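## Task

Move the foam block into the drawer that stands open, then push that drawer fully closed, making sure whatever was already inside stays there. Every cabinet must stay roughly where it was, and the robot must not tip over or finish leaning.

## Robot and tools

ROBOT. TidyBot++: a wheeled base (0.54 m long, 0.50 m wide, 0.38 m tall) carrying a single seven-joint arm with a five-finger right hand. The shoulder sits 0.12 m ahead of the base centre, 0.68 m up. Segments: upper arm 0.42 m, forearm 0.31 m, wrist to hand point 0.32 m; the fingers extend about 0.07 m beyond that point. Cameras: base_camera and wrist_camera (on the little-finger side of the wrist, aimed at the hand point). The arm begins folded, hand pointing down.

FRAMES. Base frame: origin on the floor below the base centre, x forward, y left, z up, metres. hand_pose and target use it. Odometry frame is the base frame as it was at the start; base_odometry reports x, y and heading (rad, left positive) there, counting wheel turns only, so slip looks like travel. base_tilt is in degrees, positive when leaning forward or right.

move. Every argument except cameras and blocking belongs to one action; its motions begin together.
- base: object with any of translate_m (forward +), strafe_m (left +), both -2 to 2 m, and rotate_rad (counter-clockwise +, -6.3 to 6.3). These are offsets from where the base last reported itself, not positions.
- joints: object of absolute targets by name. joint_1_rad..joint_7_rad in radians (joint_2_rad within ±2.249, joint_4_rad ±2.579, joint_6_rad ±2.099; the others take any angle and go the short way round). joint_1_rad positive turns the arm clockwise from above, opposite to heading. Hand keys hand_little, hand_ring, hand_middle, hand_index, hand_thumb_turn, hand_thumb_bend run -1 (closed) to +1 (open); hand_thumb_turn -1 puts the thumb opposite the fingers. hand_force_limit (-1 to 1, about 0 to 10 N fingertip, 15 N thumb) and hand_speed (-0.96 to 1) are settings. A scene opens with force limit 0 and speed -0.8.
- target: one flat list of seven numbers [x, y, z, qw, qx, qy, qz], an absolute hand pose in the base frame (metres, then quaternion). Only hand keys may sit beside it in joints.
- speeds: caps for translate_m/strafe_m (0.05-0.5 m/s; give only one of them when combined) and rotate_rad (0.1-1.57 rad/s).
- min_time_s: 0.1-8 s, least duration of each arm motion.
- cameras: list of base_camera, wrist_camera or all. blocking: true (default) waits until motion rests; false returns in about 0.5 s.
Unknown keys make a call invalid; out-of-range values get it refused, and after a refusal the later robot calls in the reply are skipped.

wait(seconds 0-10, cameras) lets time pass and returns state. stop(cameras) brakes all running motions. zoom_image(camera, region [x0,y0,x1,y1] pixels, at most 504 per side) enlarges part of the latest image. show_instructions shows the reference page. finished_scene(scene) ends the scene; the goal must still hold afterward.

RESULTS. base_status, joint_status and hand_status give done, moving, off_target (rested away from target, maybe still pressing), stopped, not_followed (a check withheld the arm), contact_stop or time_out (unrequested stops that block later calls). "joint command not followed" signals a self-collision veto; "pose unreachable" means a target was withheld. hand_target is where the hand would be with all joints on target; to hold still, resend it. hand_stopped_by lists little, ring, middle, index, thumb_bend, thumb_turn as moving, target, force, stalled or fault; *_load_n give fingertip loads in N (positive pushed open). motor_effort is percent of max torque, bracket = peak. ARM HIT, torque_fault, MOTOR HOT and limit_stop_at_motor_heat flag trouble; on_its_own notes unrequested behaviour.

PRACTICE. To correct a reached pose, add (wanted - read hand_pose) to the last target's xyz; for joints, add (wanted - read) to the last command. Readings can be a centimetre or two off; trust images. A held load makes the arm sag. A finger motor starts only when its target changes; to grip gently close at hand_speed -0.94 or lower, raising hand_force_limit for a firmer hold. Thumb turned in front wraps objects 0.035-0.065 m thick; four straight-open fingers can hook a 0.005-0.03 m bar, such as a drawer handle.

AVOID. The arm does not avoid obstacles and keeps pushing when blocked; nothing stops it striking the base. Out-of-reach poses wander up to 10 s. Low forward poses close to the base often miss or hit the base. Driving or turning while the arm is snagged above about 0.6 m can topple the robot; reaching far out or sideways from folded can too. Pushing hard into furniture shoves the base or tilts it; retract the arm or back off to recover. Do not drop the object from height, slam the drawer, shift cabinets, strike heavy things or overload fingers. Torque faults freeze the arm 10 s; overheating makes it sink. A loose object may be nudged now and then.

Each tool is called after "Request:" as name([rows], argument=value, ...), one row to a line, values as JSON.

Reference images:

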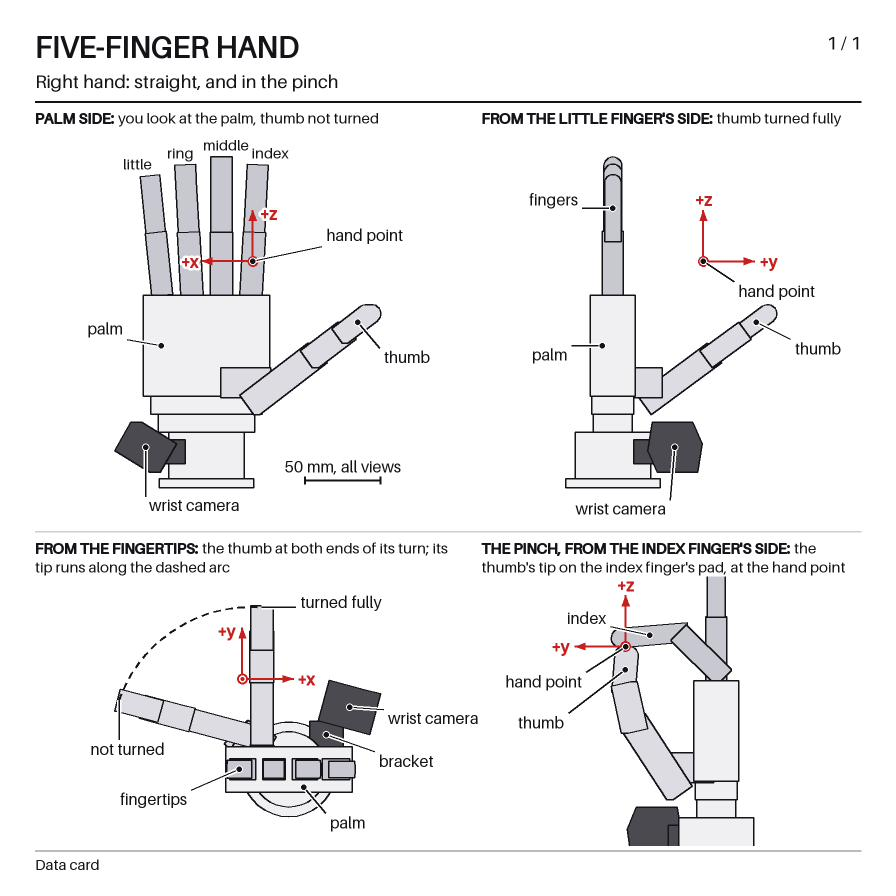

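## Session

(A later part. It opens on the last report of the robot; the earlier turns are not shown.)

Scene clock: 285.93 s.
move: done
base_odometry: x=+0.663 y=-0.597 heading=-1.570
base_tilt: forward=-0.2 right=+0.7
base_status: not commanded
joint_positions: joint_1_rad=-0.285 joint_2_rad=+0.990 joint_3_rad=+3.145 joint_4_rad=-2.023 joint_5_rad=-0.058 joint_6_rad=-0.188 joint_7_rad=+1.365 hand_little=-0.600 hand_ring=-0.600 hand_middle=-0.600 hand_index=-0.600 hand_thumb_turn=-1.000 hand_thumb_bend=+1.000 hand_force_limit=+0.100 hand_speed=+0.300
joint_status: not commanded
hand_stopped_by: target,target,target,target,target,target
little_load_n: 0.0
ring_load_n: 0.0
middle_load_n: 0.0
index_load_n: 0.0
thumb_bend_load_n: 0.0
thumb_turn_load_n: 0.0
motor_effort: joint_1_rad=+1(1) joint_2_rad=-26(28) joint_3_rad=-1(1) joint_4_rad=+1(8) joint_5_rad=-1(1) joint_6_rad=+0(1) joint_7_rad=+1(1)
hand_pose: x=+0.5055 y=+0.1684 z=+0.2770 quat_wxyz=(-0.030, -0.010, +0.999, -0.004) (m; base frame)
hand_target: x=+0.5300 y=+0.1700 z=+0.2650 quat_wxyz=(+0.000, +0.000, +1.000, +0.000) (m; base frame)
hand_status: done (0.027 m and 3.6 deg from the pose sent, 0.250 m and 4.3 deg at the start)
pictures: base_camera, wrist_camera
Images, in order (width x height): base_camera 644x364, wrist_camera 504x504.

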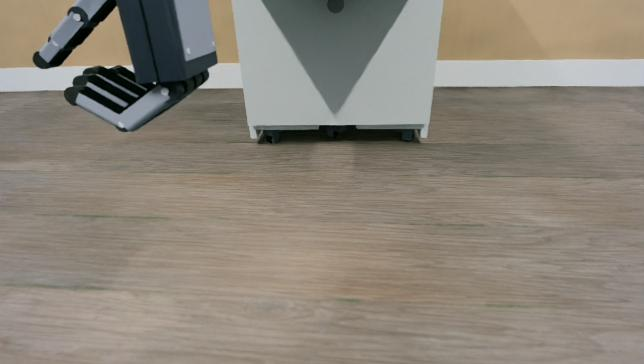

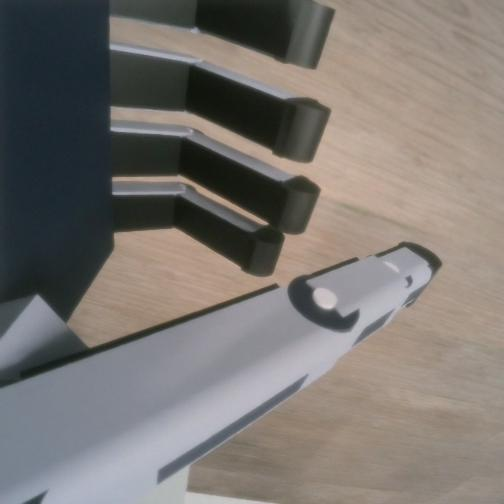

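Request:
move(base={"translate_m":0.40}, speeds={"translate_m":0.08}, cameras=["all"])

Request:
move(base={"translate_m":0.03}, speeds={"translate_m":0.05})

Request:
move(base={"translate_m":0.015}, speeds={"translate_m":0.05}, cameras=["base_camera"])

Scene clock: 294.03 s.
move: done
base_odometry: x=+0.663 y=-0.997 heading=-1.570
base_tilt: forward=-0.2 right=+0.7
base_status: done
joint_positions: joint_1_rad=-0.287 joint_2_rad=+0.991 joint_3_rad=+3.148 joint_4_rad=-2.019 joint_5_rad=-0.063 joint_6_rad=-0.182 joint_7_rad=+1.366 hand_little=-0.600 hand_ring=-0.600 hand_middle=-0.600 hand_index=-0.600 hand_thumb_turn=-1.000 hand_thumb_bend=+1.000 hand_force_limit=+0.100 hand_speed=+0.300
joint_status: not commanded
hand_stopped_by: target,target,target,target,target,target
little_load_n: 0.0
ring_load_n: 0.0
middle_load_n: 0.0
index_load_n: 0.0
thumb_bend_load_n: 0.0
thumb_turn_load_n: 0.0
motor_effort: joint_1_rad=+1(3) joint_2_rad=-26(28) joint_3_rad=-1(2) joint_4_rad=+2(7) joint_5_rad=-1(1) joint_6_rad=+0(3) joint_7_rad=+1(2)
hand_pose: x=+0.5097 y=+0.1689 z=+0.2768 quat_wxyz=(-0.025, -0.008, +1.000, -0.004) (m; base frame)
hand_target: x=+0.5300 y=+0.1700 z=+0.2650 quat_wxyz=(+0.000, +0.000, +1.000, +0.000) (m; base frame)
hand_status: not commanded
pictures: base_camera, wrist_camera
Images, in order (width x height): base_camera 644x364, wrist_camera 504x504.

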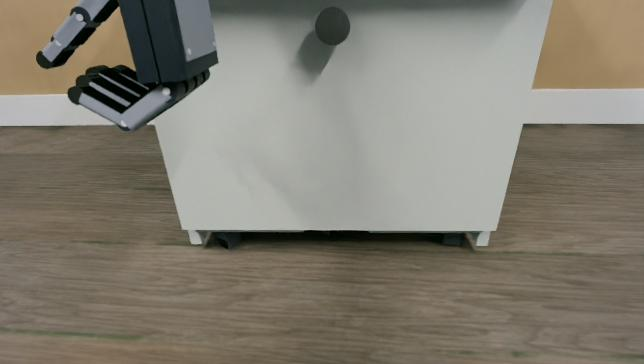

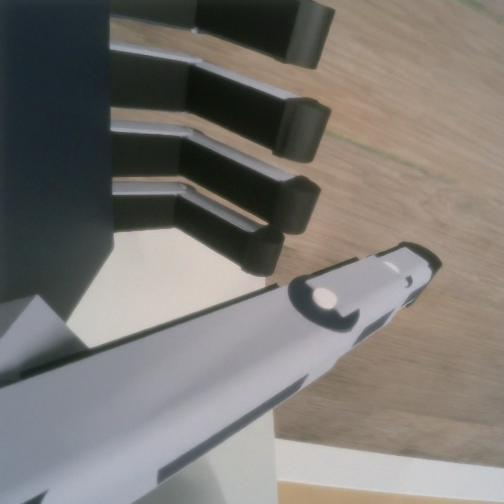

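Scene clock: 295.13 s.
move: done
base_odometry: x=+0.663 y=-1.027 heading=-1.571
base_tilt: forward=-0.2 right=+0.7
base_status: done
joint_positions: joint_1_rad=-0.288 joint_2_rad=+0.992 joint_3_rad=+3.148 joint_4_rad=-2.020 joint_5_rad=-0.064 joint_6_rad=-0.182 joint_7_rad=+1.367 hand_little=-0.600 hand_ring=-0.600 hand_middle=-0.600 hand_index=-0.600 hand_thumb_turn=-1.000 hand_thumb_bend=+1.000 hand_force_limit=+0.100 hand_speed=+0.300
joint_status: not commanded
hand_stopped_by: target,target,target,target,target,target
little_load_n: 0.0
ring_load_n: 0.0
middle_load_n: 0.5
index_load_n: 0.5
thumb_bend_load_n: 0.0
thumb_turn_load_n: 0.0
motor_effort: joint_1_rad=+1(3) joint_2_rad=-27(29) joint_3_rad=-1(3) joint_4_rad=+3(6) joint_5_rad=-1(1) joint_6_rad=+1(3) joint_7_rad=+0(2)
hand_pose: x=+0.5089 y=+0.1690 z=+0.2764 quat_wxyz=(-0.026, -0.009, +1.000, -0.004) (m; base frame)
hand_target: x=+0.5300 y=+0.1700 z=+0.2650 quat_wxyz=(+0.000, +0.000, +1.000, +0.000) (m; base frame)
hand_status: not commanded
pictures: none

Scene clock: 295.97 s.
move: done
base_odometry: x=+0.663 y=-1.042 heading=-1.571
base_tilt: forward=-0.2 right=+0.7
base_status: done
joint_positions: joint_1_rad=-0.289 joint_2_rad=+0.993 joint_3_rad=+3.149 joint_4_rad=-2.014 joint_5_rad=-0.064 joint_6_rad=-0.176 joint_7_rad=+1.367 hand_little=-0.600 hand_ring=-0.600 hand_middle=-0.600 hand_index=-0.600 hand_thumb_turn=-1.000 hand_thumb_bend=+1.000 hand_force_limit=+0.100 hand_speed=+0.300
joint_status: not commanded
hand_stopped_by: target,target,target,target,target,target
little_load_n: 0.0
ring_load_n: 0.0
middle_load_n: 0.0
index_load_n: 0.0
thumb_bend_load_n: 0.0
thumb_turn_load_n: 0.0
motor_effort: joint_1_rad=+1(4) joint_2_rad=-27(29) joint_3_rad=-1(2) joint_4_rad=+1(6) joint_5_rad=-1(1) joint_6_rad=+0(3) joint_7_rad=+1(2)
hand_pose: x=+0.5140 y=+0.1704 z=+0.2767 quat_wxyz=(-0.020, -0.009, +1.000, -0.003) (m; base frame)
hand_target: x=+0.5300 y=+0.1700 z=+0.2650 quat_wxyz=(+0.000, +0.000, +1.000, +0.000) (m; base frame)
hand_status: not commanded
pictures: base_camera
Images, in order (width x height): base_camera 644x364.

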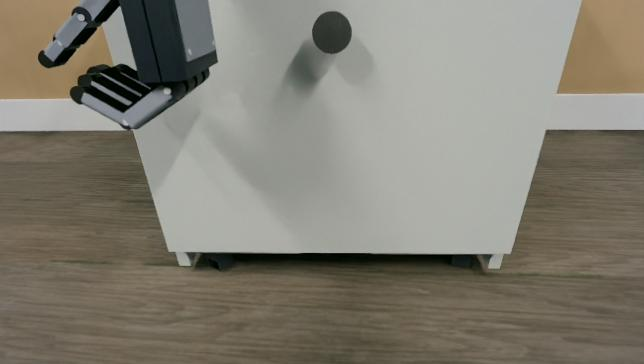

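Request:
move(base={"translate_m":0.015}, speeds={"translate_m":0.05})

Request:
move(base={"translate_m":0.015}, speeds={"translate_m":0.05}, cameras=["base_camera"])

Scene clock: 298.30 s.
move: done
base_odometry: x=+0.662 y=-1.057 heading=-1.571
base_tilt: forward=-0.2 right=+0.7
base_status: done
joint_positions: joint_1_rad=-0.294 joint_2_rad=+0.996 joint_3_rad=+3.148 joint_4_rad=-2.041 joint_5_rad=-0.068 joint_6_rad=-0.176 joint_7_rad=+1.367 hand_little=-0.600 hand_ring=-0.600 hand_middle=-0.600 hand_index=-0.600 hand_thumb_turn=-1.000 hand_thumb_bend=+1.000 hand_force_limit=+0.100 hand_speed=+0.300
joint_status: not commanded
hand_stopped_by: target,target,target,target,target,target
little_load_n: 0.0
ring_load_n: 0.0
middle_load_n: 0.0
index_load_n: 0.0
thumb_bend_load_n: 0.0
thumb_turn_load_n: 0.0
motor_effort: joint_1_rad=+2(5) joint_2_rad=-27(29) joint_3_rad=+1(3) joint_4_rad=+7(11) joint_5_rad=+0(1) joint_6_rad=+3(6) joint_7_rad=+1(2)
hand_pose: x=+0.4958 y=+0.1679 z=+0.2738 quat_wxyz=(-0.035, -0.010, +0.999, -0.007) (m; base frame)
hand_target: x=+0.5300 y=+0.1700 z=+0.2650 quat_wxyz=(+0.000, +0.000, +1.000, +0.000) (m; base frame)
hand_status: not commanded
pictures: none

Scene clock: 299.13 s.
move: done
base_odometry: x=+0.662 y=-1.072 heading=-1.572
base_tilt: forward=-0.2 right=+0.7
base_status: done
joint_positions: joint_1_rad=-0.299 joint_2_rad=+1.000 joint_3_rad=+3.143 joint_4_rad=-2.069 joint_5_rad=-0.072 joint_6_rad=-0.176 joint_7_rad=+1.368 hand_little=-0.600 hand_ring=-0.600 hand_middle=-0.600 hand_index=-0.600 hand_thumb_turn=-1.000 hand_thumb_bend=+1.000 hand_force_limit=+0.100 hand_speed=+0.300
joint_status: not commanded
hand_stopped_by: target,target,target,target,target,target
little_load_n: 0.0
ring_load_n: 0.0
middle_load_n: 0.0
index_load_n: 0.0
thumb_bend_load_n: 0.0
thumb_turn_load_n: 0.0
motor_effort: joint_1_rad=+3(5) joint_2_rad=-28(29) joint_3_rad=+2(4) joint_4_rad=+10(14) joint_5_rad=+0(1) joint_6_rad=+6(9) joint_7_rad=+2(3)
hand_pose: x=+0.4758 y=+0.1668 z=+0.2713 quat_wxyz=(-0.051, -0.012, +0.999, -0.009) (m; base frame)
hand_target: x=+0.5300 y=+0.1700 z=+0.2650 quat_wxyz=(+0.000, +0.000, +1.000, +0.000) (m; base frame)
hand_status: not commanded
pictures: base_camera
Images, in order (width x height): base_camera 644x364.

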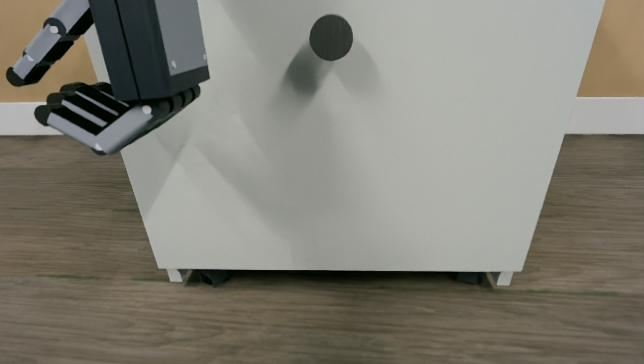

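Hand is being pushed back fully: drawer is closed. Back off and check.

Request:
move(base={"translate_m":-0.30}, speeds={"translate_m":0.2})

Request:
move(target=[0.42, 0.05, 0.88, 0, 0, 1, 0], joints={"hand_thumb_turn":1,"hand_index":1,"hand_middle":1,"hand_ring":1,"hand_little":1}, min_time_s=2, cameras=["all"])

Request:
zoom_image(camera="wrist_camera", region=[50, 150, 350, 450])

Scene clock: 304.10 s.
move: done
base_odometry: x=+0.662 y=-0.772 heading=-1.572
base_tilt: forward=-0.2 right=+0.7
base_status: done
joint_positions: joint_1_rad=-0.296 joint_2_rad=+1.002 joint_3_rad=+3.152 joint_4_rad=-2.004 joint_5_rad=-0.072 joint_6_rad=-0.160 joint_7_rad=+1.370 hand_little=-0.600 hand_ring=-0.600 hand_middle=-0.600 hand_index=-0.600 hand_thumb_turn=-1.000 hand_thumb_bend=+1.000 hand_force_limit=+0.100 hand_speed=+0.300
joint_status: not commanded
hand_stopped_by: target,target,target,target,target,target
little_load_n: 0.0
ring_load_n: 0.0
middle_load_n: 0.0
index_load_n: 0.0
thumb_bend_load_n: 0.0
thumb_turn_load_n: 0.0
motor_effort: joint_1_rad=+0(3) joint_2_rad=-27(29) joint_3_rad=-1(2) joint_4_rad=+1(9) joint_5_rad=-1(1) joint_6_rad=+0(5) joint_7_rad=+0(2)
hand_pose: x=+0.5214 y=+0.1733 z=+0.2739 quat_wxyz=(-0.012, -0.009, +1.000, -0.002) (m; base frame)
hand_target: x=+0.5300 y=+0.1700 z=+0.2650 quat_wxyz=(+0.000, +0.000, +1.000, +0.000) (m; base frame)
hand_status: not commanded
pictures: none

Scene clock: 307.00 s.
move: done
base_odometry: x=+0.662 y=-0.772 heading=-1.572
base_tilt: forward=-0.2 right=+0.7
base_status: not commanded
joint_positions: joint_1_rad=-0.022 joint_2_rad=-0.056 joint_3_rad=+3.169 joint_4_rad=-1.345 joint_5_rad=-0.063 joint_6_rad=-1.822 joint_7_rad=+1.554 hand_little=+1.000 hand_ring=+1.000 hand_middle=+1.000 hand_index=+1.000 hand_thumb_turn=+1.000 hand_thumb_bend=+1.000 hand_force_limit=+0.100 hand_speed=+0.300
joint_status: all done
hand_stopped_by: target,target,target,target,target,target
little_load_n: 0.0
ring_load_n: 0.0
middle_load_n: 0.0
index_load_n: 0.0
thumb_bend_load_n: 0.0
thumb_turn_load_n: 0.0
motor_effort: joint_1_rad=+0(1) joint_2_rad=-11(30) joint_3_rad=+0(1) joint_4_rad=+12(13) joint_5_rad=-1(2) joint_6_rad=+0(1) joint_7_rad=+0(1)
hand_pose: x=+0.4388 y=+0.0787 z=+0.8729 quat_wxyz=(+0.016, +0.003, +0.999, +0.031) (m; base frame)
hand_target: x=+0.4200 y=+0.0500 z=+0.8800 quat_wxyz=(+0.000, +0.000, +1.000, +0.000) (m; base frame)
hand_status: done (0.035 m and 4.0 deg from the pose sent, 0.627 m and 1.7 deg at the start)
pictures: base_camera, wrist_camera
Images, in order (width x height): base_camera 644x364, wrist_camera 504x504.

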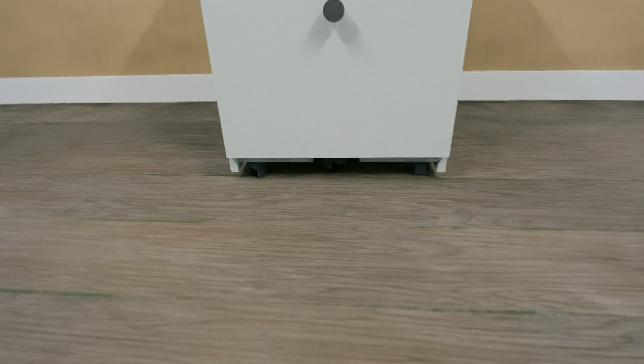

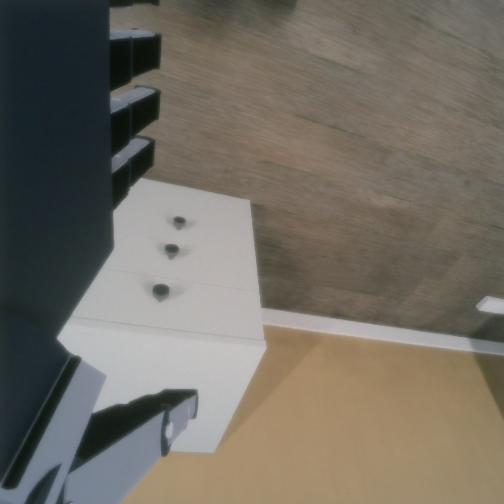

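Scaled by 1.680 from the camera's 504x504 image, which has a finer 720x720 frame.

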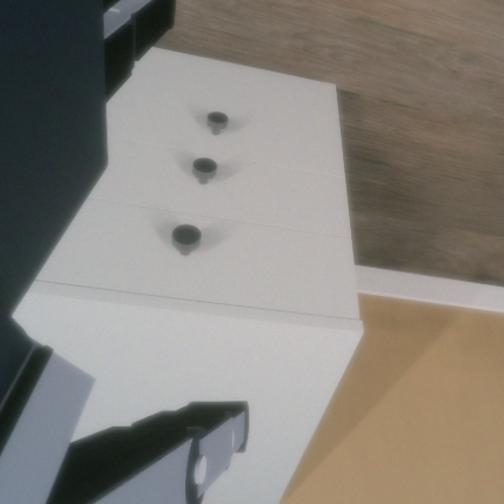

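Request:
finished_scene(scene=3)

The scene is finished: the task was done.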